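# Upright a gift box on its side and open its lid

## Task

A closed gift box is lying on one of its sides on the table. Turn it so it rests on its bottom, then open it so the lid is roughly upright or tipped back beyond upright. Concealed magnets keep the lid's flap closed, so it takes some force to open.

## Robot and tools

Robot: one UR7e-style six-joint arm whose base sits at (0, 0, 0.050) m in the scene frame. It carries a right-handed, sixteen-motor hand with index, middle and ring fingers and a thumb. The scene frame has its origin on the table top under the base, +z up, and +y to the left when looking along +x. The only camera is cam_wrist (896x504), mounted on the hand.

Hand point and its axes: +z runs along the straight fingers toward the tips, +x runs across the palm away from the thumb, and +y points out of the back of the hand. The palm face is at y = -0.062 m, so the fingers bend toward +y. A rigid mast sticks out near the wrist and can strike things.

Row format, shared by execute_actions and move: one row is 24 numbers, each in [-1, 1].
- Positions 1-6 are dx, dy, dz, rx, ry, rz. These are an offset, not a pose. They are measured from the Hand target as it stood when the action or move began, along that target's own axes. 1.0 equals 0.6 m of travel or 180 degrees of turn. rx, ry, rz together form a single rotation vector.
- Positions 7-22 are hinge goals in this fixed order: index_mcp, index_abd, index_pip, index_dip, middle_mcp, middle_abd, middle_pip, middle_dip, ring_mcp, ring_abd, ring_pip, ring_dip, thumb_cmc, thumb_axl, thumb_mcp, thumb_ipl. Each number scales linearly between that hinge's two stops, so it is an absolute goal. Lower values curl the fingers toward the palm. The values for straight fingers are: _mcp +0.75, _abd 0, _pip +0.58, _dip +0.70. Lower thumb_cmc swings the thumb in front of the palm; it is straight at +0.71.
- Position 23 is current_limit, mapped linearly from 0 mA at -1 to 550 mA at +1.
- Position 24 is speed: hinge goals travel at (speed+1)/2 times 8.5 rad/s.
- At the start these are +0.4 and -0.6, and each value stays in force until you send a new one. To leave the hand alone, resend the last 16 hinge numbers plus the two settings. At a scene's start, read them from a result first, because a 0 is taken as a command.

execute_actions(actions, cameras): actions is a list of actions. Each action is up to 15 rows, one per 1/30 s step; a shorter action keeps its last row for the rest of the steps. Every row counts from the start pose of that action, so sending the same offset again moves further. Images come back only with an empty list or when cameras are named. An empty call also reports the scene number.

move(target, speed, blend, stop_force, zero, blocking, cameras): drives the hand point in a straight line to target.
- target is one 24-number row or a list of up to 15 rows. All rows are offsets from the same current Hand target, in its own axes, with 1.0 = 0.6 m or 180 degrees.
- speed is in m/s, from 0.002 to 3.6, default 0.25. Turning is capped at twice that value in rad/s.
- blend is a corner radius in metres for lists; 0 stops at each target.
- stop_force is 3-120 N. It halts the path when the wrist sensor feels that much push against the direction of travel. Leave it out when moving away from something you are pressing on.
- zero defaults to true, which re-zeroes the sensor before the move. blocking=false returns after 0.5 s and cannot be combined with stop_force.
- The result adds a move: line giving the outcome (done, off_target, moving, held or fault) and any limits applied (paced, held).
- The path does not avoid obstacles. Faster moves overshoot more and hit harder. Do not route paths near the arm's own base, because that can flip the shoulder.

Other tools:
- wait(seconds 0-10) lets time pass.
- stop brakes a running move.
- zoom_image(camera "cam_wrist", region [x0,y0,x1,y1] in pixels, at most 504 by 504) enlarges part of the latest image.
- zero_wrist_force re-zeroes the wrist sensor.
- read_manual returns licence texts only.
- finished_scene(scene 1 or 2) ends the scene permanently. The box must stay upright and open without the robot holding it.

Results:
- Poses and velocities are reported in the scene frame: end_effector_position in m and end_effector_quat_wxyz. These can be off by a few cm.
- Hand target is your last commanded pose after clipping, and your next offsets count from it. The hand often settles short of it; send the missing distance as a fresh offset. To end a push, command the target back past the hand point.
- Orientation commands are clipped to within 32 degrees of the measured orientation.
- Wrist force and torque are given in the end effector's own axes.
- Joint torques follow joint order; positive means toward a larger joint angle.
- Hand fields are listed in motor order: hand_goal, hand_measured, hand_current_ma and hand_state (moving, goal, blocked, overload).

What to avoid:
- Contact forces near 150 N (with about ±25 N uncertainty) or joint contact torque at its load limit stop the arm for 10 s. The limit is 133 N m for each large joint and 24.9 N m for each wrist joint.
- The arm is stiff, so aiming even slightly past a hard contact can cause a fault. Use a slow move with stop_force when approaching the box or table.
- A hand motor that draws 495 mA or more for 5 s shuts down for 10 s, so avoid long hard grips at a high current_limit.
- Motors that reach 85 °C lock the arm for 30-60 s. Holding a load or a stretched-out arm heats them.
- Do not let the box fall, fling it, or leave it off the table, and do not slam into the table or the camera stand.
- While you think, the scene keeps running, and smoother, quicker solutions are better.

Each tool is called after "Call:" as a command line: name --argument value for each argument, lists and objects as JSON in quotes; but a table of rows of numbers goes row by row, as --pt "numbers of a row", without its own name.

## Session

Call:
execute_actions --actions '[]'

Call:
zoom_image --camera "cam_wrist" --region '[460, 60, 896, 440]'

Scene clock: 0.00 s.
end_effector_position=(+0.7579, -0.1089, +0.2647) hand_goal=(+0.754, +0.000, +0.576, +0.696, +0.754, +0.000, +0.576, +0.696, +0.754, +0.000, +0.576, +0.696, +0.714, +0.678, +0.226, +0.168) hand_measured=(+0.754, +0.000, +0.576, +0.696, +0.754, +0.000, +0.576, +0.696, +0.754, +0.000, +0.576, +0.696, +0.714, +0.678, +0.226, +0.168) hand_current_ma=(+0, +0, +0, +0, +0, +0, +0, +0, +0, +0, +0, +0, +0, +0, +0, +0) hand_state=(goal, goal, goal, goal, goal, goal, goal, goal, goal, goal, goal, goal, goal, goal, goal, goal) hand_current_limit=0.40 hand_speed=-0.60 end_effector_quat_wxyz=(-0.258, +0.625, +0.318, +0.665)
Joint positions: [-0.573 -0.669 1.566 -4.116 -0.112 1.553]
Joint velocities: within noise
Joint torques (N m): no reading
Motor temperatures (°C): [27 29 30 31 29 34]
Wrist force (N): no reading
Wrist torque (N m): no reading
Wrist force, peak (N): no reading
Hand target: +0.7579, -0.1089, +0.2647; -0.258, +0.625, +0.318, +0.665
camera_calibration:
cam_wrist: T_world_to_cam=[[0.533732, -0.466677, -0.705225, -0.232108], [-0.840439, -0.200258, -0.503546, 0.708477], [0.0937668, 0.861457, -0.499098, 0.284166], [0, 0, 0, 1]] pos_world=[0.69267, -0.211239, 0.33489]

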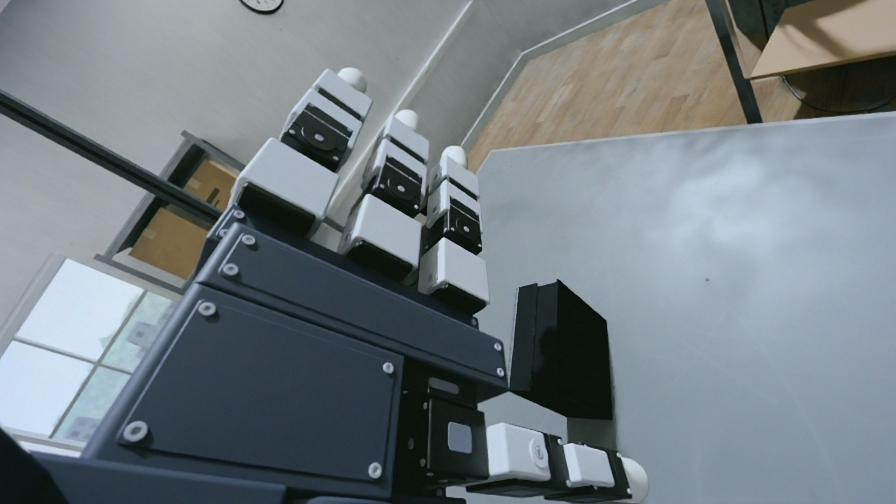

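Scaled by 1.156.

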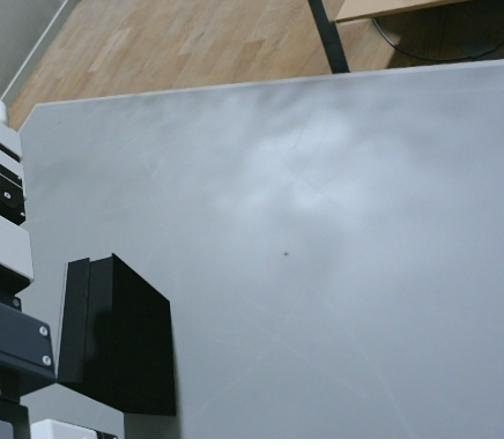

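Call:
zoom_image --camera "cam_wrist" --region '[480, 250, 640, 440]'

Scaled by 2.653.

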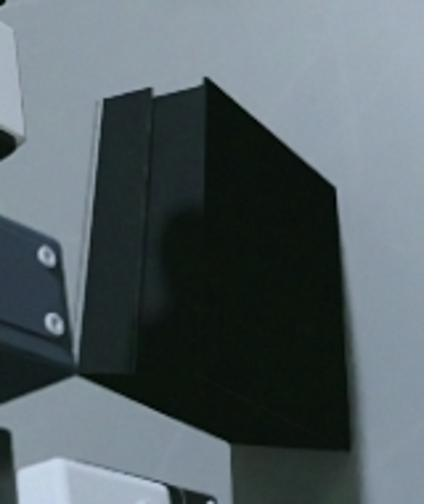

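Call:
move --target '[0,0.0374,-0.0161,-0.0317,0,0,0.754,0,0.576,0.696,0.754,0,0.576,0.696,0.754,0,0.576,0.696,-0.571,0.678,0.966,-0.481,0.4,-0.2]' --speed 0.25

Call:
move --pt "-0.0568 -0.0235 -0.002 0.0195 -0.0472 0 0.754 0 0.576 0.696 0.754 0 0.576 0.696 0.754 0 0.576 0.696 -0.571 0.678 0.966 -0.481 0.4 -0.2" --pt "-0.0825 -0.0825 0.0048 0.0667 -0.0667 0 0.754 0 0.576 0.696 0.754 0 0.576 0.696 0.754 0 0.576 0.696 -0.571 0.678 0.966 -0.481 0.4 -0.2" --pt "-0.06 -0.1448 0.0163 0.1138 -0.0472 0 0.754 0 0.576 0.696 0.754 0 0.576 0.696 0.754 0 0.576 0.696 -0.571 0.678 0.966 -0.481 0.4 -0.2" --pt "0 -0.1678 0.0245 0.1333 0 0 0.754 0 0.576 0.696 0.754 0 0.576 0.696 0.754 0 0.576 0.696 -0.571 0.678 0.966 -0.481 0.4 -0.2" --speed 0.09 --blend '[0.008,0.008,0.008,0]' --cameras '["cam_wrist"]'

Scene clock: 10.60 s.
end_effector_position=(+0.7680, -0.1310, +0.2668) hand_goal=(+0.754, +0.000, +0.576, +0.696, +0.754, +0.000, +0.576, +0.696, +0.754, +0.000, +0.576, +0.696, -0.570, +0.678, +0.966, -0.480) hand_measured=(+0.754, +0.002, +0.576, +0.696, +0.754, +0.002, +0.576, +0.696, +0.754, +0.002, +0.576, +0.696, -0.554, +0.678, +0.964, -0.478) hand_current_ma=(-1, +2, +1, +0, -1, +2, +1, +0, -1, +2, +1, +0, +46, -2, -4, +5) hand_state=(goal, goal, goal, goal, goal, goal, goal, goal, goal, goal, goal, goal, goal, goal, goal, goal) hand_current_limit=0.40 hand_speed=-0.20 end_effector_quat_wxyz=(-0.226, +0.637, +0.285, +0.680)
Joint positions: [-0.573 -0.668 1.563 -4.123 -0.212 1.561]
Joint torques (N m): [5.39 -43.68 -21.4 -1.63 -1.76 1.38]
Wrist force (N): [-0.1 0.2 0.0]
Wrist torque (N m): [0.02 0.04 0.01]
Wrist force, peak (N): [0.4 0.6 0.0]
Hand target: +0.7680, -0.1310, +0.2668; -0.226, +0.637, +0.285, +0.680
Off the commanded pose: 0.000 m, 0 deg.
move: done

Scene clock: 16.73 s.
end_effector_position=(+0.7114, -0.0470, +0.2573) hand_goal=(+0.754, +0.000, +0.576, +0.696, +0.754, +0.000, +0.576, +0.696, +0.754, +0.000, +0.576, +0.696, -0.570, +0.678, +0.966, -0.480) hand_measured=(+0.754, +0.002, +0.576, +0.696, +0.754, +0.002, +0.576, +0.696, +0.754, +0.002, +0.576, +0.696, -0.554, +0.678, +0.964, -0.478) hand_current_ma=(-1, +2, +1, +0, -1, +3, +1, +0, -1, +2, +1, +0, +46, -2, -4, +4) hand_state=(goal, goal, goal, goal, goal, goal, goal, goal, goal, goal, goal, goal, goal, goal, goal, goal) hand_current_limit=0.40 hand_speed=-0.20 end_effector_quat_wxyz=(-0.353, +0.576, +0.420, +0.606)
Joint positions: [-0.573 -1.013 1.562 -0.659 -0.207 -1.557]
Joint torques (N m): [-6.53 -37.17 -25.34 1.28 -1.13 -1.34]
Wrist force (N): [0.7 0.2 0.1]
Wrist torque (N m): [0.02 -0.10 0.21]
Wrist force, peak (N): [0.6 0.8 0.9]
Hand target: +0.7114, -0.0470, +0.2572; -0.354, +0.576, +0.420, +0.606
Off the commanded pose: 0.000 m, 0 deg.
move: done
camera_calibration:
cam_wrist: T_world_to_cam=[[0.643308, -0.298675, -0.704945, -0.253831], [-0.742567, -0.467603, -0.479523, 0.589679], [-0.186413, 0.83195, -0.522598, 0.435439], [0, 0, 0, 1]] pos_world=[0.682339, -0.162341, 0.331388]

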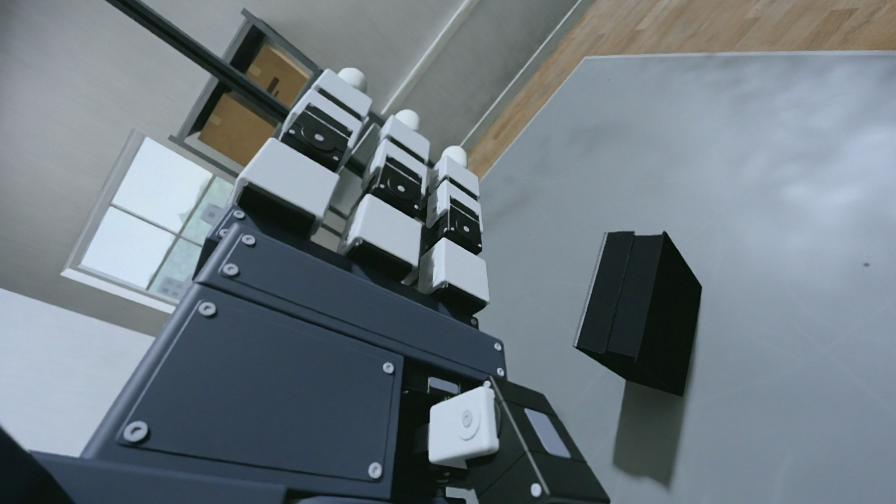

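Flipped, and a better box view.

Call:
zoom_image --camera "cam_wrist" --region '[560, 215, 720, 405]'

Scaled by 2.653.

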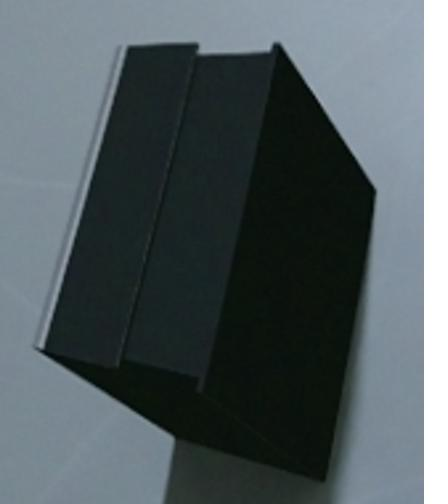

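Call:
move --target '[-0.0498,-0.1117,0.0852,-0.154,0.1466,0.5166,0.754,0,0.576,0.696,0.685,0,0.212,0.406,-0.274,0,-0.956,0.696,-0.9,0.678,-0.056,0.654,0.4,-0.3]' --speed 0.4 --cameras '["cam_wrist"]'

Scene clock: 28.33 s.
end_effector_position=(+0.6733, +0.0248, +0.2199) hand_goal=(+0.754, +0.000, +0.576, +0.696, +0.686, +0.000, +0.212, +0.406, -0.274, +0.000, -0.956, +0.696, -0.900, +0.678, -0.056, +0.654) hand_measured=(+0.746, +0.002, +0.576, +0.696, +0.678, +0.002, +0.212, +0.408, -0.272, +0.002, -0.952, +0.696, -0.890, +0.676, -0.054, +0.652) hand_current_ma=(-20, +3, +0, +0, -17, +3, +1, +4, +3, +2, +8, +0, +23, -2, +5, -4) hand_state=(goal, goal, goal, goal, goal, goal, goal, goal, goal, goal, goal, goal, goal, goal, goal, goal) hand_current_limit=0.40 hand_speed=-0.30 end_effector_quat_wxyz=(+0.620, -0.619, +0.341, -0.341)
Joint positions: [-0.453 -1.187 1.745 -0.538 0.509 -0.013]
Joint torques (N m): [-7.05 -45.9 -5.69 -2.25 1.58 1.48]
Wrist force (N): [1.5 2.4 -1.2]
Wrist torque (N m): [0.42 -0.06 0.15]
Wrist force, peak (N): [1.5 2.4 -1.3]
Hand target: +0.6733, +0.0248, +0.2199; +0.620, -0.619, +0.341, -0.341
Off the commanded pose: 0.000 m, 0 deg.
move: done
camera_calibration:
cam_wrist: T_world_to_cam=[[-0.417321, 0.651558, -0.633495, 0.440693], [-0.841507, -0.013886, 0.540068, 0.40817], [0.343089, 0.758472, 0.554085, -0.242376], [0, 0, 0, 1]] pos_world=[0.610545, -0.0976338, 0.193034]

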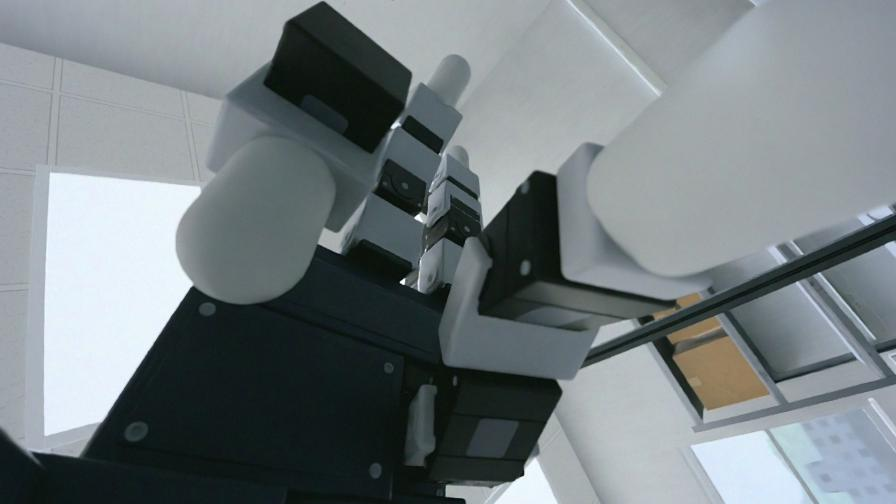

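Call:
move --target '[0,0.165,0,0,0,0,0.754,0,0.576,0.696,0.685,0,0.212,0.406,-0.274,0,-0.956,0.696,-0.9,0.678,-0.056,0.654,0.4,-0.3]' --speed 0.15

Call:
move --target '[0,0.08,0,0,0,0,0.754,0,0.576,0.696,0.685,0,0.212,0.406,-0.274,0,-0.956,0.696,-0.9,0.678,-0.056,0.654,0.4,-0.3]' --speed 0.03 --stop_force 8 --cameras '["cam_wrist"]'

Scene clock: 30.20 s.
end_effector_position=(+0.6734, +0.0248, +0.1210) hand_goal=(+0.754, +0.000, +0.576, +0.696, +0.686, +0.000, +0.212, +0.406, -0.274, +0.000, -0.956, +0.696, -0.900, +0.678, -0.056, +0.654) hand_measured=(+0.746, +0.002, +0.576, +0.696, +0.678, +0.002, +0.212, +0.408, -0.272, +0.002, -0.952, +0.696, -0.892, +0.676, -0.054, +0.652) hand_current_ma=(-22, +3, +0, +0, -19, +3, +0, +4, +3, +2, +8, +0, +21, -2, +5, -4) hand_state=(goal, goal, goal, goal, goal, goal, goal, goal, goal, goal, goal, goal, goal, goal, goal, goal) hand_current_limit=0.40 hand_speed=-0.30 end_effector_quat_wxyz=(+0.620, -0.619, +0.341, -0.341)
Joint positions: [-0.454 -1.04 1.831 -0.772 0.507 -0.013]
Joint torques (N m): [4.3 -33.59 -4.51 -2.15 1.67 1.48]
Wrist force (N): [1.6 2.2 -1.1]
Wrist torque (N m): [0.39 -0.11 0.16]
Wrist force, peak (N): [1.5 3.0 -1.2]
Hand target: +0.6734, +0.0248, +0.1209; +0.620, -0.619, +0.341, -0.341
Off the commanded pose: 0.000 m, 0 deg.
move: done

Scene clock: 32.23 s.
end_effector_position=(+0.6733, +0.0248, +0.0981) hand_goal=(+0.754, +0.000, +0.576, +0.696, +0.686, +0.000, +0.212, +0.406, -0.274, +0.000, -0.956, +0.696, -0.900, +0.678, -0.056, +0.654) hand_measured=(+0.744, +0.002, +0.576, +0.696, +0.678, +0.002, +0.212, +0.408, -0.276, +0.002, -0.964, +0.696, -0.892, +0.676, -0.054, +0.652) hand_current_ma=(-23, +3, +0, +0, -20, +3, +0, +4, -2, +2, -19, +0, +21, -2, +5, -4) hand_state=(goal, goal, goal, goal, goal, goal, goal, goal, goal, goal, goal, goal, goal, goal, goal, goal) hand_current_limit=0.40 hand_speed=-0.30 end_effector_quat_wxyz=(+0.620, -0.619, +0.341, -0.341)
Joint positions: [-0.454 -1 1.843 -0.823 0.507 -0.013]
Joint torques (N m): [-1.9 -48.73 -22.09 0.64 1.4 1.4]
Wrist force (N): [1.5 1.3 -1.3]
Wrist torque (N m): [0.37 -0.08 0.10]
Wrist force, peak (N): [1.8 -13.9 2.5]
Hand target: +0.6733, +0.0248, +0.0981; +0.620, -0.619, +0.341, -0.341 (not the last commanded pose)
Off the commanded pose: 0.025 m, 0 deg.
move: contact
camera_calibration:
cam_wrist: T_world_to_cam=[[-0.417321, 0.651558, -0.633495, 0.363405], [-0.841507, -0.013886, 0.540068, 0.474006], [0.343089, 0.758472, 0.554085, -0.174909], [0, 0, 0, 1]] pos_world=[0.610545, -0.0975338, 0.0711345]

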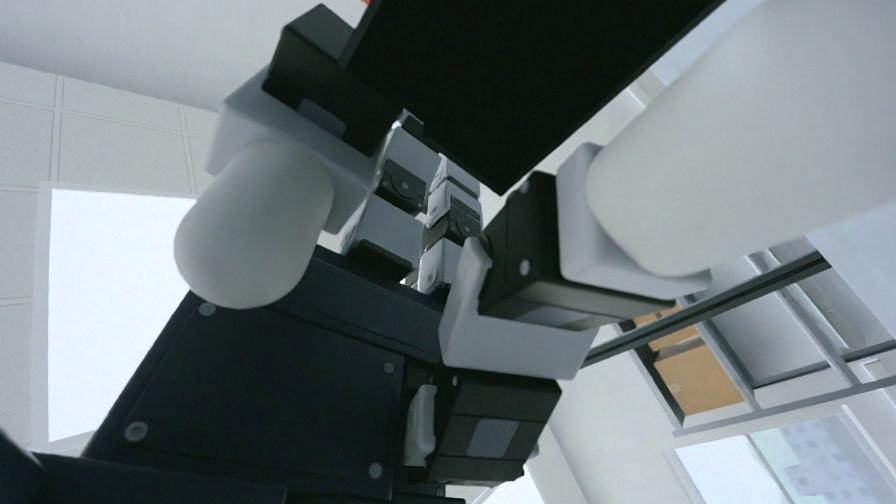

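Call:
move --pt "0 -0.01 0 0 0 0 0.754 0 0.576 0.696 0.685 0 0.212 0.406 -0.274 0 -0.956 0.696 -0.9 0.678 -0.056 0.654 0.4 -0.3" --pt "0.0083 -0.01 0 0 0 0 0.754 0 0.576 0.696 0.685 0 0.212 0.406 -0.274 0 -0.956 0.696 -0.9 0.678 -0.056 0.654 0.4 -0.3" --speed 0.1

Call:
move --target '[0,0.06,0,0,0,0,0.754,0,0.576,0.696,0.685,0,0.212,0.406,-0.274,0,-0.956,0.696,-0.9,0.678,-0.056,0.654,0.4,-0.3]' --speed 0.02 --stop_force 15

Call:
move --target '[0,0,0,0,0,0,0.754,0,0.576,0.696,0.274,0,-0.08,0.406,-0.274,0,-0.956,0.696,-0.9,0.678,-0.449,0.654,0.5,-0.75]' --cameras '["cam_wrist"]'

Scene clock: 34.37 s.
end_effector_position=(+0.6759, +0.0207, +0.1041) hand_goal=(+0.754, +0.000, +0.576, +0.696, +0.686, +0.000, +0.212, +0.406, -0.274, +0.000, -0.956, +0.696, -0.900, +0.678, -0.056, +0.654) hand_measured=(+0.744, +0.002, +0.576, +0.696, +0.678, +0.002, +0.212, +0.408, -0.276, +0.002, -0.956, +0.696, -0.892, +0.676, -0.054, +0.652) hand_current_ma=(-23, +3, +0, +0, -20, +3, +0, +4, -2, +2, +0, +0, +21, -2, +5, -4) hand_state=(goal, goal, goal, goal, goal, goal, goal, goal, goal, goal, goal, goal, goal, goal, goal, goal) hand_current_limit=0.40 hand_speed=-0.30 end_effector_quat_wxyz=(+0.620, -0.619, +0.341, -0.341)
Joint positions: [-0.459 -1.005 1.829 -0.805 0.502 -0.013]
Joint torques (N m): [-8.25 -32.92 -22.27 0.68 -1.48 -1.39]
Wrist force (N): [1.4 2.2 -1.1]
Wrist torque (N m): [0.38 -0.07 0.14]
Wrist force, peak (N): [1.9 2.4 -1.3]
Hand target: +0.6760, +0.0206, +0.1041; +0.620, -0.619, +0.341, -0.341
Off the commanded pose: 0.000 m, 0 deg.
move: done

Scene clock: 36.10 s.
end_effector_position=(+0.6761, +0.0206, +0.0969) hand_goal=(+0.754, +0.000, +0.576, +0.696, +0.686, +0.000, +0.212, +0.406, -0.274, +0.000, -0.956, +0.696, -0.900, +0.678, -0.056, +0.654) hand_measured=(+0.744, +0.002, +0.576, +0.696, +0.678, +0.002, +0.212, +0.408, -0.268, +0.010, -0.994, +0.696, -0.892, +0.676, -0.054, +0.652) hand_current_ma=(-23, +3, +0, +0, -20, +3, +0, +4, +12, +23, -124, +0, +20, -2, +5, -4) hand_state=(goal, goal, goal, goal, goal, goal, goal, goal, goal, goal, blocked, goal, goal, goal, goal, goal) hand_current_limit=0.40 hand_speed=-0.30 end_effector_quat_wxyz=(+0.620, -0.619, +0.341, -0.341)
Joint positions: [-0.459 -0.992 1.832 -0.82 0.502 -0.014]
Joint torques (N m): [-4.48 -47.4 -20.42 1.37 -1.14 1.56]
Wrist force (N): [1.5 -3.4 -0.4]
Wrist torque (N m): [0.19 -0.14 -0.12]
Wrist force, peak (N): [3.4 -18.7 3.0]
Hand target: +0.6761, +0.0206, +0.0969; +0.620, -0.619, +0.341, -0.341 (not the last commanded pose)
Off the commanded pose: 0.029 m, 0 deg.
move: contact

Scene clock: 36.67 s.
end_effector_position=(+0.6761, +0.0206, +0.0969) hand_goal=(+0.754, +0.000, +0.576, +0.696, +0.274, +0.000, -0.080, +0.406, -0.274, +0.000, -0.956, +0.696, -0.900, +0.678, -0.448, +0.654) hand_measured=(+0.744, +0.002, +0.576, +0.696, +0.488, +0.000, -0.006, +0.416, -0.274, +0.010, -0.992, +0.696, -0.892, +0.676, -0.236, +0.660) hand_current_ma=(-23, +3, +0, +0, +413, +1, +272, +24, -1, +19, -111, +0, +20, -2, +413, +22) hand_state=(goal, goal, goal, goal, blocked, goal, blocked, goal, goal, goal, blocked, goal, goal, goal, blocked, goal) hand_current_limit=0.50 hand_speed=-0.75 end_effector_quat_wxyz=(+0.620, -0.619, +0.341, -0.341)
Joint positions: [-0.459 -0.992 1.832 -0.82 0.502 -0.014]
Joint torques (N m): [-2.59 -45.23 -19.87 1.24 -1 1.32]
Wrist force (N): [1.2 -4.6 -2.2]
Wrist torque (N m): [0.38 -0.07 -0.14]
Wrist force, peak (N): [1.1 -4.9 -2.1]
Hand target: +0.6761, +0.0206, +0.0969; +0.620, -0.619, +0.341, -0.341
Off the commanded pose: 0.000 m, 0 deg.
move: done
camera_calibration:
cam_wrist: T_world_to_cam=[[-0.417146, 0.651435, -0.633737, 0.366577], [-0.841631, -0.0137263, 0.539879, 0.477001], [0.342997, 0.75858, 0.553994, -0.171925], [0, 0, 0, 1]] pos_world=[0.613345, -0.101834, 0.0700357]

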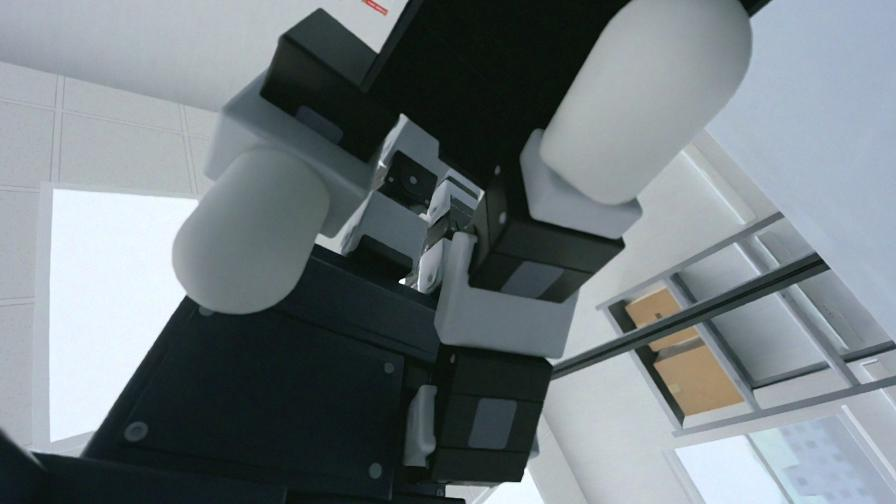

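Call:
move --target '[0,0.0022,0,0,0,0,0.754,0,0.576,0.696,0.1,0,-0.1,0.406,-0.4,0,-1,0.696,-0.9,0.678,-0.6,0.654,0.75,-0.75]' --speed 0.02

Call:
move --target '[0,0,0,0,0,0,0.754,0,0.576,0.696,0.1,0.5,-0.1,0.406,-0.4,0,-1,0.696,-0.56,0.678,-0.6,0.654,0.75,-0.85]' --cameras '["cam_wrist"]'

Scene clock: 37.87 s.
end_effector_position=(+0.6761, +0.0206, +0.0957) hand_goal=(+0.754, +0.000, +0.576, +0.696, +0.100, +0.000, -0.100, +0.406, -0.400, +0.000, -1.000, +0.696, -0.900, +0.678, -0.600, +0.654) hand_measured=(+0.744, +0.002, +0.576, +0.696, +0.498, +0.000, -0.006, +0.428, -0.396, +0.004, -0.998, +0.696, -0.898, +0.674, -0.266, +0.664) hand_current_ma=(-23, +3, +0, +0, +481, +0, +360, +65, +8, +5, +4, +0, +4, -10, +480, +34) hand_state=(goal, goal, goal, goal, blocked, goal, blocked, blocked, goal, goal, goal, goal, goal, goal, blocked, goal) hand_current_limit=0.75 hand_speed=-0.75 end_effector_quat_wxyz=(+0.620, -0.619, +0.341, -0.341)
Joint positions: [-0.459 -0.99 1.832 -0.823 0.502 -0.014]
Joint torques (N m): [-1.63 -30.08 -1.56 -1.74 -0.99 0.29]
Wrist force (N): [1.5 -3.4 -2.5]
Wrist torque (N m): [0.50 -0.04 0.06]
Wrist force, peak (N): [1.4 -4.9 -2.0]
Hand target: +0.6761, +0.0206, +0.0956; +0.620, -0.619, +0.341, -0.341
Off the commanded pose: 0.000 m, 0 deg.
move: done

Scene clock: 38.97 s.
end_effector_position=(+0.6760, +0.0206, +0.0956) hand_goal=(+0.754, +0.000, +0.576, +0.696, +0.100, +0.500, -0.100, +0.406, -0.400, +0.000, -1.000, +0.696, -0.560, +0.678, -0.600, +0.654) hand_measured=(+0.744, +0.002, +0.576, +0.696, +0.524, +0.384, +0.000, +0.448, -0.402, +0.004, -1.000, +0.696, -0.556, +0.660, -0.272, +0.664) hand_current_ma=(-23, +3, +0, +0, +481, -395, +384, +137, -4, +5, +0, +0, +10, -59, +481, +37) hand_state=(goal, goal, goal, goal, blocked, blocked, blocked, blocked, goal, goal, goal, goal, goal, goal, blocked, goal) hand_current_limit=0.75 hand_speed=-0.85 end_effector_quat_wxyz=(+0.620, -0.619, +0.341, -0.341)
Joint positions: [-0.459 -0.989 1.832 -0.823 0.502 -0.014]
Joint torques (N m): [-2.03 -38.53 -6.31 0.51 -1.41 -0.18]
Wrist force (N): [1.4 1.6 -1.4]
Wrist torque (N m): [0.33 -0.06 0.15]
Wrist force, peak (N): [2.9 -5.5 -1.4]
Hand target: +0.6761, +0.0206, +0.0956; +0.620, -0.619, +0.341, -0.341
Off the commanded pose: 0.000 m, 0 deg.
move: done
camera_calibration:
cam_wrist: T_world_to_cam=[[-0.417181, 0.651434, -0.633715, 0.365709], [-0.841614, -0.0137535, 0.539905, 0.477742], [0.342996, 0.758581, 0.553994, -0.171149], [0, 0, 0, 1]] pos_world=[0.613345, -0.101834, 0.0686356]

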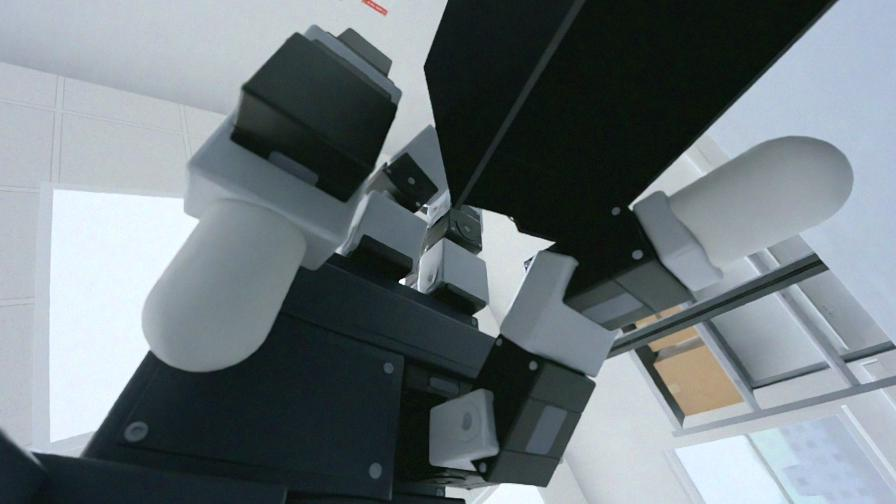

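Call:
zoom_image --camera "cam_wrist" --region '[400, 0, 860, 300]'

Scaled by 1.096.

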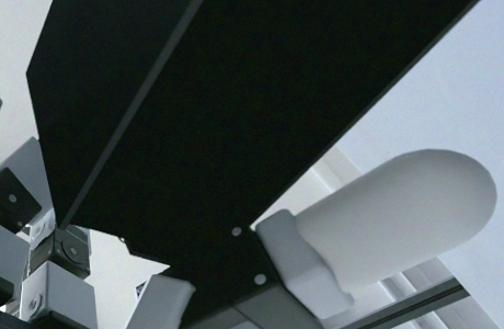

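Call:
move --pt "0 0 0 0 0 0 0.754 0 0.576 0.696 0.1 0 -0.1 0.406 -0.4 0 -1 0.696 -0.9 0.678 -0.6 0.654 0.75 -0.85" --pt "0 -0.004 0 0 0 0 0.754 0 0.576 0.696 0.685 0 0.212 0.406 -0.274 0 -0.956 0.696 -0.9 0.678 -0.056 0.654 0.75 -0.7" --speed 0.05 --cameras '["cam_wrist"]'

Call:
zoom_image --camera "cam_wrist" --region '[300, 0, 800, 300]'

Scene clock: 42.70 s.
end_effector_position=(+0.6761, +0.0206, +0.0980) hand_goal=(+0.754, +0.000, +0.576, +0.696, +0.686, +0.000, +0.212, +0.406, -0.274, +0.000, -0.956, +0.696, -0.900, +0.678, -0.056, +0.654) hand_measured=(+0.744, +0.002, +0.576, +0.696, +0.666, +0.004, +0.204, +0.408, -0.278, -0.004, -0.956, +0.696, -0.890, +0.680, -0.058, +0.656) hand_current_ma=(-23, +3, +0, +0, -63, +6, -16, +4, -8, -5, +0, +0, +22, +7, -2, +4) hand_state=(goal, goal, goal, goal, blocked, goal, goal, goal, goal, goal, goal, goal, goal, goal, goal, goal) hand_current_limit=0.75 hand_speed=-0.70 end_effector_quat_wxyz=(+0.620, -0.619, +0.341, -0.341)
Joint positions: [-0.459 -0.994 1.831 -0.818 0.502 -0.014]
Joint torques (N m): [2.12 -50.65 -22.97 0.54 1.48 0.29]
Wrist force (N): [1.4 2.5 -1.2]
Wrist torque (N m): [0.42 -0.06 0.18]
Wrist force, peak (N): [1.6 3.3 -1.2]
Hand target: +0.6761, +0.0206, +0.0980; +0.620, -0.619, +0.341, -0.341
Off the commanded pose: 0.000 m, 0 deg.
move: done
camera_calibration:
cam_wrist: T_world_to_cam=[[-0.417181, 0.651434, -0.633715, 0.36723], [-0.841614, -0.0137535, 0.539905, 0.476447], [0.342996, 0.758581, 0.553994, -0.172479], [0, 0, 0, 1]] pos_world=[0.613345, -0.101834, 0.0710356]

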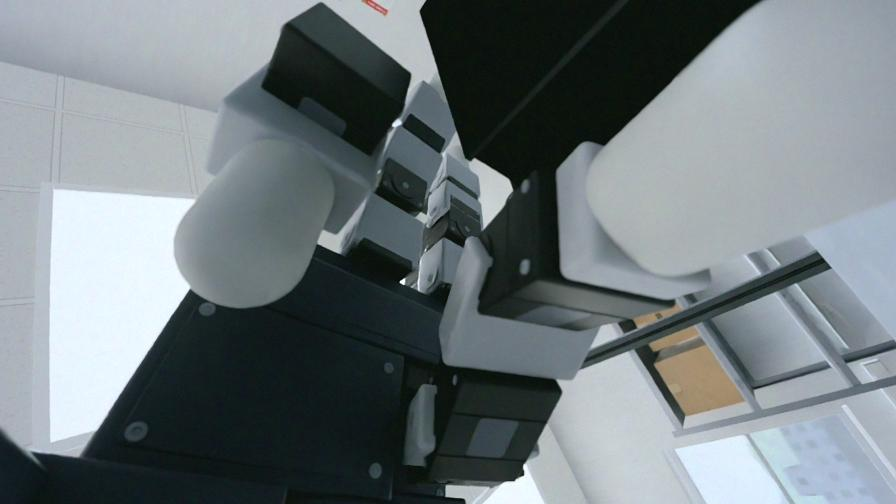

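Scaled by 1.008.

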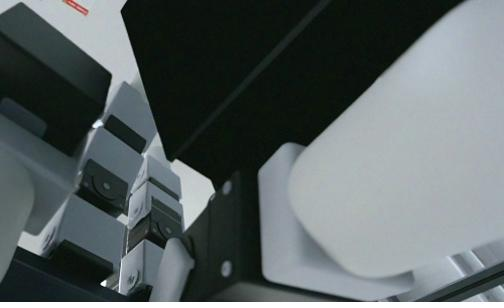

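Call:
move --pt "0 -0.05 0 0 0 0 0.754 0 0.576 0.696 0.685 0 0.212 0.406 -0.274 0 -0.956 0.696 -0.9 0.678 -0.056 0.654 0.75 -0.5" --pt "-0.027 -0.05 0.0185 0 0.0667 0 0.754 0 0.576 0.696 0.685 0 0.212 0.406 -0.274 0 -0.956 0.696 -0.9 0.678 -0.056 0.654 0.75 -0.5" --speed 0.15

Call:
move --target '[0,0.1,0,0,0,0,0.754,0,0.576,0.696,0.685,0,0.212,0.406,-0.274,0,-0.956,0.696,-0.9,0.678,-0.056,0.654,0.75,-0.5]' --speed 0.03 --stop_force 8 --cameras '["cam_wrist"]'

Call:
zoom_image --camera "cam_wrist" --region '[300, 0, 800, 300]'

Scene clock: 46.23 s.
end_effector_position=(+0.6767, +0.0402, +0.1280) hand_goal=(+0.754, +0.000, +0.576, +0.696, +0.686, +0.000, +0.212, +0.406, -0.274, +0.000, -0.956, +0.696, -0.900, +0.678, -0.056, +0.654) hand_measured=(+0.744, +0.002, +0.576, +0.696, +0.666, +0.004, +0.204, +0.408, -0.278, -0.004, -0.956, +0.696, -0.892, +0.680, -0.058, +0.656) hand_current_ma=(-23, +3, +0, +0, -63, +6, -16, +4, -7, -5, +0, +0, +21, +7, -2, +4) hand_state=(goal, goal, goal, goal, blocked, goal, goal, goal, goal, goal, goal, goal, goal, goal, goal, goal) hand_current_limit=0.75 hand_speed=-0.50 end_effector_quat_wxyz=(+0.581, -0.580, +0.404, -0.404)
Joint positions: [-0.367 -1.111 1.928 -0.803 0.803 -0.008]
Joint torques (N m): [6.54 -46.77 -3.4 -2.61 1.65 1.45]
Wrist force (N): [1.4 2.5 -1.2]
Wrist torque (N m): [0.43 -0.07 0.14]
Wrist force, peak (N): [1.7 2.7 -1.4]
Hand target: +0.6768, +0.0402, +0.1280; +0.581, -0.580, +0.404, -0.404
Off the commanded pose: 0.000 m, 0 deg.
move: done

Scene clock: 48.50 s.
end_effector_position=(+0.6767, +0.0402, +0.0979) hand_goal=(+0.754, +0.000, +0.576, +0.696, +0.686, +0.000, +0.212, +0.406, -0.274, +0.000, -0.956, +0.696, -0.900, +0.678, -0.056, +0.654) hand_measured=(+0.744, +0.002, +0.576, +0.696, +0.666, +0.004, +0.204, +0.408, -0.278, +0.002, -0.966, +0.696, -0.892, +0.680, -0.056, +0.656) hand_current_ma=(-24, +3, +0, +0, -61, +6, -16, +4, -8, +5, -24, +0, +20, +7, -2, +4) hand_state=(goal, goal, goal, goal, blocked, goal, goal, goal, goal, goal, goal, goal, goal, goal, goal, goal) hand_current_limit=0.75 hand_speed=-0.50 end_effector_quat_wxyz=(+0.581, -0.580, +0.404, -0.404)
Joint positions: [-0.368 -1.054 1.944 -0.876 0.803 -0.008]
Joint torques (N m): [3.28 -47.71 -22.51 0.52 0.49 1.35]
Wrist force (N): [1.4 1.5 -1.4]
Wrist torque (N m): [0.39 -0.06 0.11]
Wrist force, peak (N): [2.5 -12.1 2.0]
Hand target: +0.6767, +0.0402, +0.0979; +0.581, -0.580, +0.404, -0.404 (not the last commanded pose)
Off the commanded pose: 0.030 m, 0 deg.
move: contact
camera_calibration:
cam_wrist: T_world_to_cam=[[-0.272715, 0.723943, -0.633667, 0.254043], [-0.82598, 0.161555, 0.540053, 0.459615], [0.493339, 0.670677, 0.553904, -0.285741], [0, 0, 0, 1]] pos_world=[0.589882, -0.0665258, 0.0710354]

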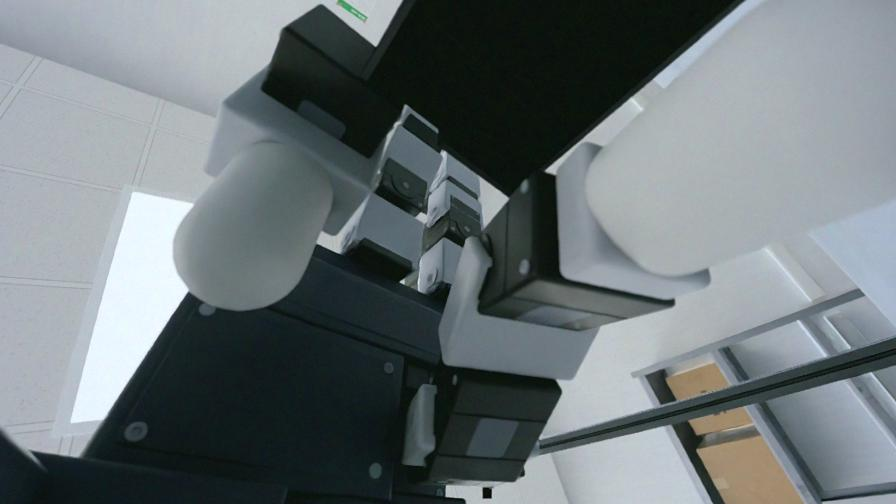

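Scaled by 1.008.

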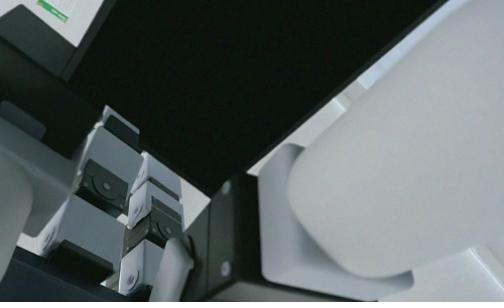

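Call:
move --pt "0 -0.01 0 0 0 0 0.754 0 0.576 0.696 0.685 0 0.212 0.406 -0.274 0 -0.956 0.696 -0.9 0.678 -0.056 0.654 0.75 -0.5" --pt "0.0083 -0.01 0 0 0 0 0.754 0 0.576 0.696 0.685 0 0.212 0.406 -0.274 0 -0.956 0.696 -0.9 0.678 -0.056 0.654 0.75 -0.5" --speed 0.1

Call:
move --target '[0,0.06,0,0,0,0,0.754,0,0.576,0.696,0.685,0,0.212,0.406,-0.274,0,-0.956,0.696,-0.9,0.678,-0.056,0.654,0.75,-0.5]' --speed 0.02 --stop_force 12

Call:
move --target '[0,0.0025,0,0,0,0,0.754,0,0.576,0.696,0.15,0,-0.1,0.406,-0.274,0,-0.956,0.696,-0.9,0.678,-0.55,0.654,0.75,-0.75]' --speed 0.02 --cameras '["cam_wrist"]'

Scene clock: 50.43 s.
end_effector_position=(+0.6784, +0.0358, +0.1039) hand_goal=(+0.754, +0.000, +0.576, +0.696, +0.686, +0.000, +0.212, +0.406, -0.274, +0.000, -0.956, +0.696, -0.900, +0.678, -0.056, +0.654) hand_measured=(+0.744, +0.002, +0.576, +0.696, +0.666, +0.004, +0.204, +0.408, -0.278, +0.002, -0.956, +0.696, -0.892, +0.680, -0.056, +0.656) hand_current_ma=(-24, +3, +0, +0, -61, +6, -16, +4, -8, +5, +0, +0, +20, +7, -2, +4) hand_state=(goal, goal, goal, goal, blocked, goal, goal, goal, goal, goal, goal, goal, goal, goal, goal, goal) hand_current_limit=0.75 hand_speed=-0.50 end_effector_quat_wxyz=(+0.581, -0.580, +0.404, -0.404)
Joint positions: [-0.375 -1.062 1.934 -0.858 0.796 -0.008]
Joint torques (N m): [-7.14 -31.12 -20.81 0.3 -1.39 -1.08]
Wrist force (N): [1.3 2.4 -1.1]
Wrist torque (N m): [0.41 -0.06 0.16]
Wrist force, peak (N): [1.4 2.9 -1.0]
Hand target: +0.6785, +0.0356, +0.1039; +0.581, -0.580, +0.404, -0.404
Off the commanded pose: 0.000 m, 0 deg.
move: done

Scene clock: 52.10 s.
end_effector_position=(+0.6785, +0.0355, +0.0969) hand_goal=(+0.754, +0.000, +0.576, +0.696, +0.686, +0.000, +0.212, +0.406, -0.274, +0.000, -0.956, +0.696, -0.900, +0.678, -0.056, +0.654) hand_measured=(+0.744, +0.002, +0.576, +0.696, +0.666, +0.004, +0.206, +0.408, -0.272, +0.010, -0.992, +0.696, -0.892, +0.680, -0.056, +0.656) hand_current_ma=(-24, +3, +0, +0, -61, +5, -16, +4, +2, +23, -109, +0, +20, +7, -2, +4) hand_state=(goal, goal, goal, goal, blocked, goal, goal, goal, goal, goal, blocked, goal, goal, goal, goal, goal) hand_current_limit=0.75 hand_speed=-0.50 end_effector_quat_wxyz=(+0.581, -0.580, +0.404, -0.404)
Joint positions: [-0.376 -1.048 1.937 -0.875 0.795 -0.009]
Joint torques (N m): [0.81 -45.1 -19.55 1 -0.93 1.35]
Wrist force (N): [1.6 -2.0 -0.2]
Wrist torque (N m): [0.25 -0.13 -0.05]
Wrist force, peak (N): [2.8 -12.9 2.3]
Hand target: +0.6785, +0.0355, +0.0969; +0.581, -0.580, +0.404, -0.404 (not the last commanded pose)
Off the commanded pose: 0.029 m, 0 deg.
move: contact

Scene clock: 52.80 s.
end_effector_position=(+0.6786, +0.0355, +0.0956) hand_goal=(+0.754, +0.000, +0.576, +0.696, +0.150, +0.000, -0.100, +0.406, -0.274, +0.000, -0.956, +0.696, -0.900, +0.678, -0.550, +0.654) hand_measured=(+0.744, +0.002, +0.576, +0.696, +0.504, +0.002, -0.004, +0.414, -0.282, +0.016, -0.998, +0.696, -0.892, +0.678, -0.268, +0.664) hand_current_ma=(-24, +3, +0, +0, +481, +4, +365, +18, -22, +36, -133, +0, +21, +0, +481, +34) hand_state=(goal, goal, goal, goal, blocked, goal, blocked, goal, goal, goal, blocked, goal, goal, goal, blocked, goal) hand_current_limit=0.75 hand_speed=-0.75 end_effector_quat_wxyz=(+0.581, -0.580, +0.404, -0.404)
Joint positions: [-0.376 -1.046 1.938 -0.878 0.795 -0.009]
Joint torques (N m): [3.81 -15.15 5.87 0.85 -0.87 1.44]
Wrist force (N): [1.5 -24.0 -3.9]
Wrist torque (N m): [-0.08 -0.08 -0.95]
Wrist force, peak (N): [1.5 -24.0 -3.9]
Hand target: +0.6785, +0.0355, +0.0954; +0.581, -0.580, +0.404, -0.404
Off the commanded pose: 0.000 m, 0 deg.
move: done
camera_calibration:
cam_wrist: T_world_to_cam=[[-0.272361, 0.723724, -0.634069, 0.256283], [-0.826224, 0.16182, 0.539601, 0.463296], [0.493127, 0.670848, 0.553885, -0.282065], [0, 0, 0, 1]] pos_world=[0.591682, -0.0712263, 0.0687375]

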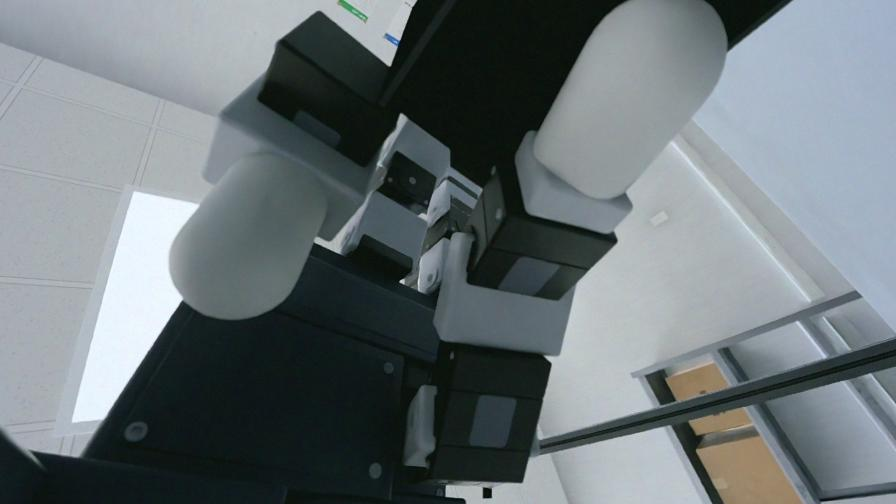

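Call:
move --target '[0,0,0,0,0,0,0.754,0,0.576,0.696,0.15,0.45,-0.1,0.406,-0.274,0,-0.956,0.696,-0.64,0.678,-0.55,0.654,0.75,-0.85]' --cameras '["cam_wrist"]'

Call:
zoom_image --camera "cam_wrist" --region '[350, 0, 850, 300]'

Scene clock: 57.70 s.
end_effector_position=(+0.6785, +0.0355, +0.0954) hand_goal=(+0.754, +0.000, +0.576, +0.696, +0.150, +0.450, -0.100, +0.406, -0.274, +0.000, -0.956, +0.696, -0.640, +0.678, -0.550, +0.654) hand_measured=(+0.744, +0.002, +0.576, +0.696, +0.506, +0.330, +0.004, +0.456, -0.294, +0.020, -0.998, +0.696, -0.676, +0.660, -0.270, +0.666) hand_current_ma=(-24, +3, +0, +0, +481, -410, +405, +169, -63, +49, -133, +0, -118, -60, +481, +44) hand_state=(goal, goal, goal, goal, blocked, blocked, blocked, blocked, blocked, blocked, blocked, goal, blocked, goal, blocked, goal) hand_current_limit=0.75 hand_speed=-0.85 end_effector_quat_wxyz=(+0.581, -0.580, +0.404, -0.404)
Joint positions: [-0.376 -1.045 1.938 -0.878 0.795 -0.009]
Joint torques (N m): [3.25 -22.69 3.53 2.79 -1.38 1.57]
Wrist force (N): [5.0 -18.5 -0.8]
Wrist torque (N m): [-0.78 -0.33 -0.98]
Wrist force, peak (N): [2.4 -28.9 -3.4]
Hand target: +0.6785, +0.0355, +0.0954; +0.581, -0.580, +0.404, -0.404
Off the commanded pose: 0.000 m, 0 deg.
move: done
camera_calibration:
cam_wrist: T_world_to_cam=[[-0.272575, 0.72384, -0.633844, 0.256203], [-0.82609, 0.161655, 0.539855, 0.46328], [0.493233, 0.670763, 0.553894, -0.28209], [0, 0, 0, 1]] pos_world=[0.591682, -0.071126, 0.0685363]

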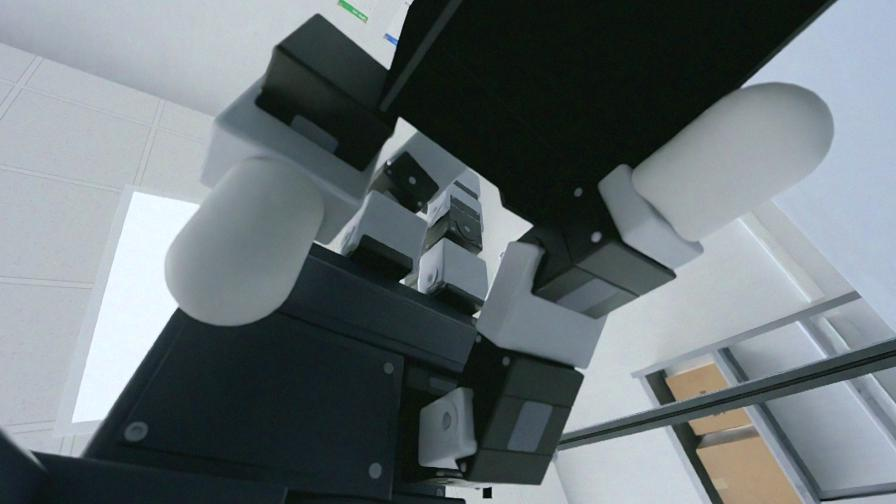

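Scaled by 1.008.

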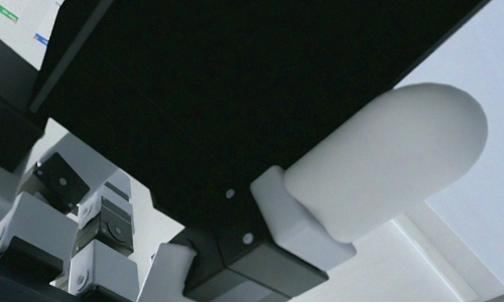

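Call:
move --target '[0,0,0,0,0,0,0.754,0,0.576,0.696,0.15,0.7,-0.1,0.406,-0.274,0,-0.956,0.696,-0.45,0.678,-0.55,0.654,0.78,-0.9]' --cameras '["cam_wrist"]'

Call:
zoom_image --camera "cam_wrist" --region '[350, 0, 850, 300]'

Scene clock: 59.43 s.
end_effector_position=(+0.6785, +0.0355, +0.0954) hand_goal=(+0.754, +0.000, +0.576, +0.696, +0.150, +0.700, -0.100, +0.406, -0.274, +0.000, -0.956, +0.696, -0.450, +0.678, -0.550, +0.654) hand_measured=(+0.744, +0.002, +0.576, +0.696, +0.512, +0.420, +0.012, +0.460, -0.328, +0.020, -0.998, +0.696, -0.496, +0.652, -0.270, +0.666) hand_current_ma=(-24, +3, +0, +0, +489, -489, +449, +183, -199, +49, -133, +0, -158, -97, +490, +44) hand_state=(goal, goal, goal, goal, blocked, blocked, blocked, blocked, blocked, blocked, blocked, goal, blocked, blocked, blocked, goal) hand_current_limit=0.78 hand_speed=-0.90 end_effector_quat_wxyz=(+0.581, -0.580, +0.404, -0.404)
Joint positions: [-0.376 -1.045 1.938 -0.878 0.795 -0.009]
Joint torques (N m): [3.24 -34.49 -7.31 1.19 -1.35 1.82]
Wrist force (N): [3.6 -10.9 -0.8]
Wrist torque (N m): [-0.37 -0.21 -0.65]
Wrist force, peak (N): [5.1 -18.5 -0.8]
Hand target: +0.6785, +0.0355, +0.0954; +0.581, -0.580, +0.404, -0.404
Off the commanded pose: 0.000 m, 0 deg.
move: done
camera_calibration:
cam_wrist: T_world_to_cam=[[-0.272575, 0.72384, -0.633844, 0.256203], [-0.82609, 0.161655, 0.539855, 0.46328], [0.493233, 0.670763, 0.553894, -0.28209], [0, 0, 0, 1]] pos_world=[0.591682, -0.071126, 0.0685363]

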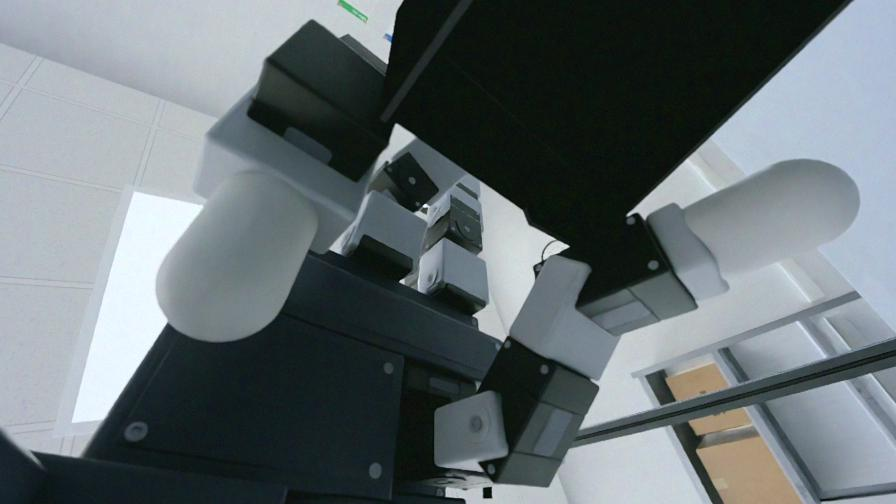

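Scaled by 1.008.

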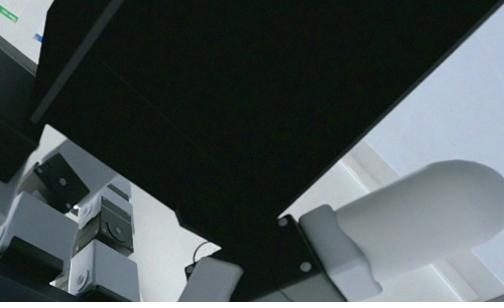

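Call:
move --target '[0,0.0012,0,0,0,0,0.754,0,0.576,0.696,0.15,0.7,-0.1,0.406,-0.274,0,-0.956,0.696,-0.25,0.678,-0.65,0.654,0.78,-0.9]' --speed 0.02 --cameras '["cam_wrist"]'

Call:
zoom_image --camera "cam_wrist" --region '[350, 0, 850, 300]'

Scene clock: 62.53 s.
end_effector_position=(+0.6785, +0.0355, +0.0947) hand_goal=(+0.754, +0.000, +0.576, +0.696, +0.150, +0.700, -0.100, +0.406, -0.274, +0.000, -0.956, +0.696, -0.250, +0.678, -0.650, +0.654) hand_measured=(+0.744, +0.002, +0.576, +0.696, +0.444, +0.694, -0.018, +0.436, -0.328, +0.020, -0.998, +0.696, -0.258, +0.674, -0.642, +0.656) hand_current_ma=(-25, +3, +0, +0, +489, -12, +305, +88, -201, +46, -133, +0, -20, -10, +28, +6) hand_state=(goal, goal, goal, goal, blocked, goal, blocked, blocked, blocked, goal, blocked, goal, goal, goal, goal, goal) hand_current_limit=0.78 hand_speed=-0.90 end_effector_quat_wxyz=(+0.581, -0.580, +0.404, -0.404)
Joint positions: [-0.376 -1.044 1.938 -0.88 0.795 -0.009]
Joint torques (N m): [-0.9 -19.25 5.28 0.7 1.51 0.01]
Wrist force (N): [2.0 -18.2 1.5]
Wrist torque (N m): [-0.27 -0.13 -0.75]
Wrist force, peak (N): [2.0 -18.3 1.5]
Hand target: +0.6785, +0.0355, +0.0947; +0.581, -0.580, +0.404, -0.404
Off the commanded pose: 0.000 m, 0 deg.
move: done
camera_calibration:
cam_wrist: T_world_to_cam=[[-0.272501, 0.723826, -0.633892, 0.255718], [-0.826114, 0.16172, 0.539799, 0.463681], [0.493233, 0.670762, 0.553894, -0.281703], [0, 0, 0, 1]] pos_world=[0.591682, -0.0711261, 0.0678366]

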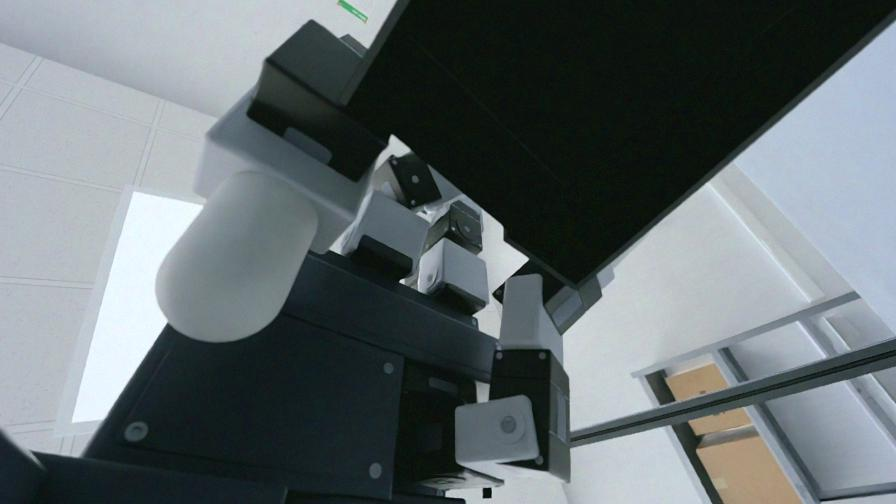

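Scaled by 1.008.

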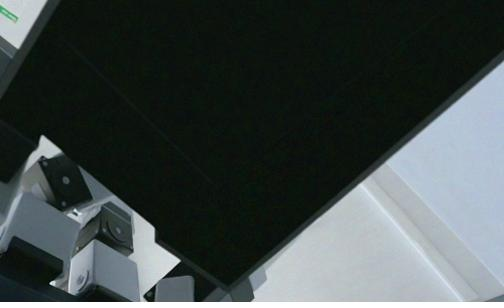

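Call:
move --pt "0 0 0 0 0 0 0.754 0 0.576 0.696 0.685 0 0.212 0.406 -0.274 0 -0.956 0.696 -0.25 0.678 -0.056 0.654 0.5 -0.7" --pt "0 -0.06 0 0 0 0 0.754 0 0.576 0.696 0.685 0 0.212 0.406 -0.274 0 -0.956 0.696 -0.25 0.678 -0.056 0.654 0.5 -0.5" --speed 0.05 --cameras '["cam_wrist"]'

Call:
zoom_image --camera "cam_wrist" --region '[350, 0, 850, 300]'

Scene clock: 66.23 s.
end_effector_position=(+0.6785, +0.0355, +0.1307) hand_goal=(+0.754, +0.000, +0.576, +0.696, +0.686, +0.000, +0.212, +0.406, -0.274, +0.000, -0.956, +0.696, -0.250, +0.678, -0.056, +0.654) hand_measured=(+0.746, +0.002, +0.576, +0.696, +0.664, +0.004, +0.204, +0.408, -0.278, +0.004, -0.956, +0.696, -0.258, +0.676, -0.058, +0.656) hand_current_ma=(-21, +4, +0, +0, -66, +6, -17, +4, -8, +5, +0, +0, -20, -7, -2, +4) hand_state=(goal, goal, goal, goal, blocked, goal, goal, goal, goal, goal, goal, goal, goal, goal, goal, goal) hand_current_limit=0.50 hand_speed=-0.50 end_effector_quat_wxyz=(+0.581, -0.580, +0.404, -0.404)
Joint positions: [-0.375 -1.112 1.919 -0.793 0.796 -0.009]
Joint torques (N m): [3.89 -46.78 -23.6 0.16 0.29 -1.5]
Wrist force (N): [1.5 2.5 -1.1]
Wrist torque (N m): [0.42 -0.07 0.12]
Wrist force, peak (N): [2.0 -18.3 1.6]
Hand target: +0.6785, +0.0355, +0.1307; +0.581, -0.580, +0.404, -0.404
Off the commanded pose: 0.000 m, 0 deg.
move: done
camera_calibration:
cam_wrist: T_world_to_cam=[[-0.272501, 0.723826, -0.633892, 0.278538], [-0.826114, 0.16172, 0.539799, 0.444248], [0.493233, 0.670762, 0.553894, -0.301643], [0, 0, 0, 1]] pos_world=[0.591682, -0.0711261, 0.103837]

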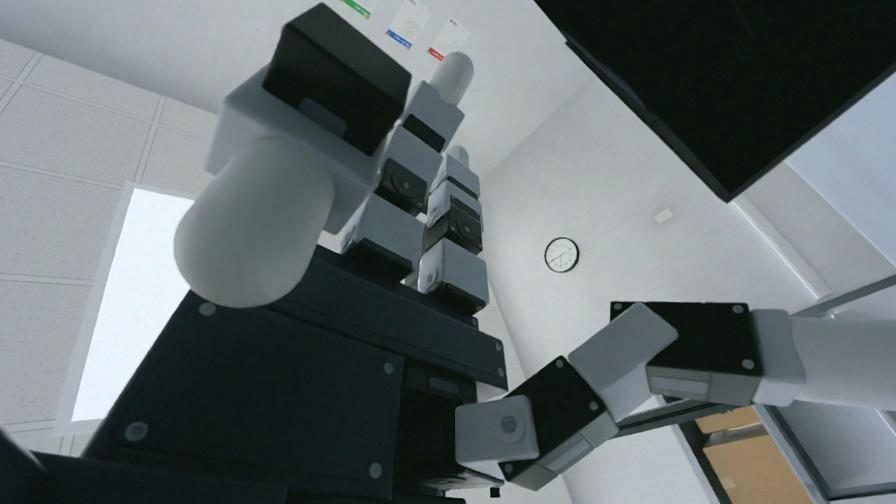

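Scaled by 1.008.

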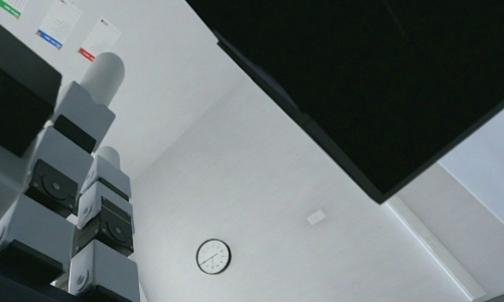

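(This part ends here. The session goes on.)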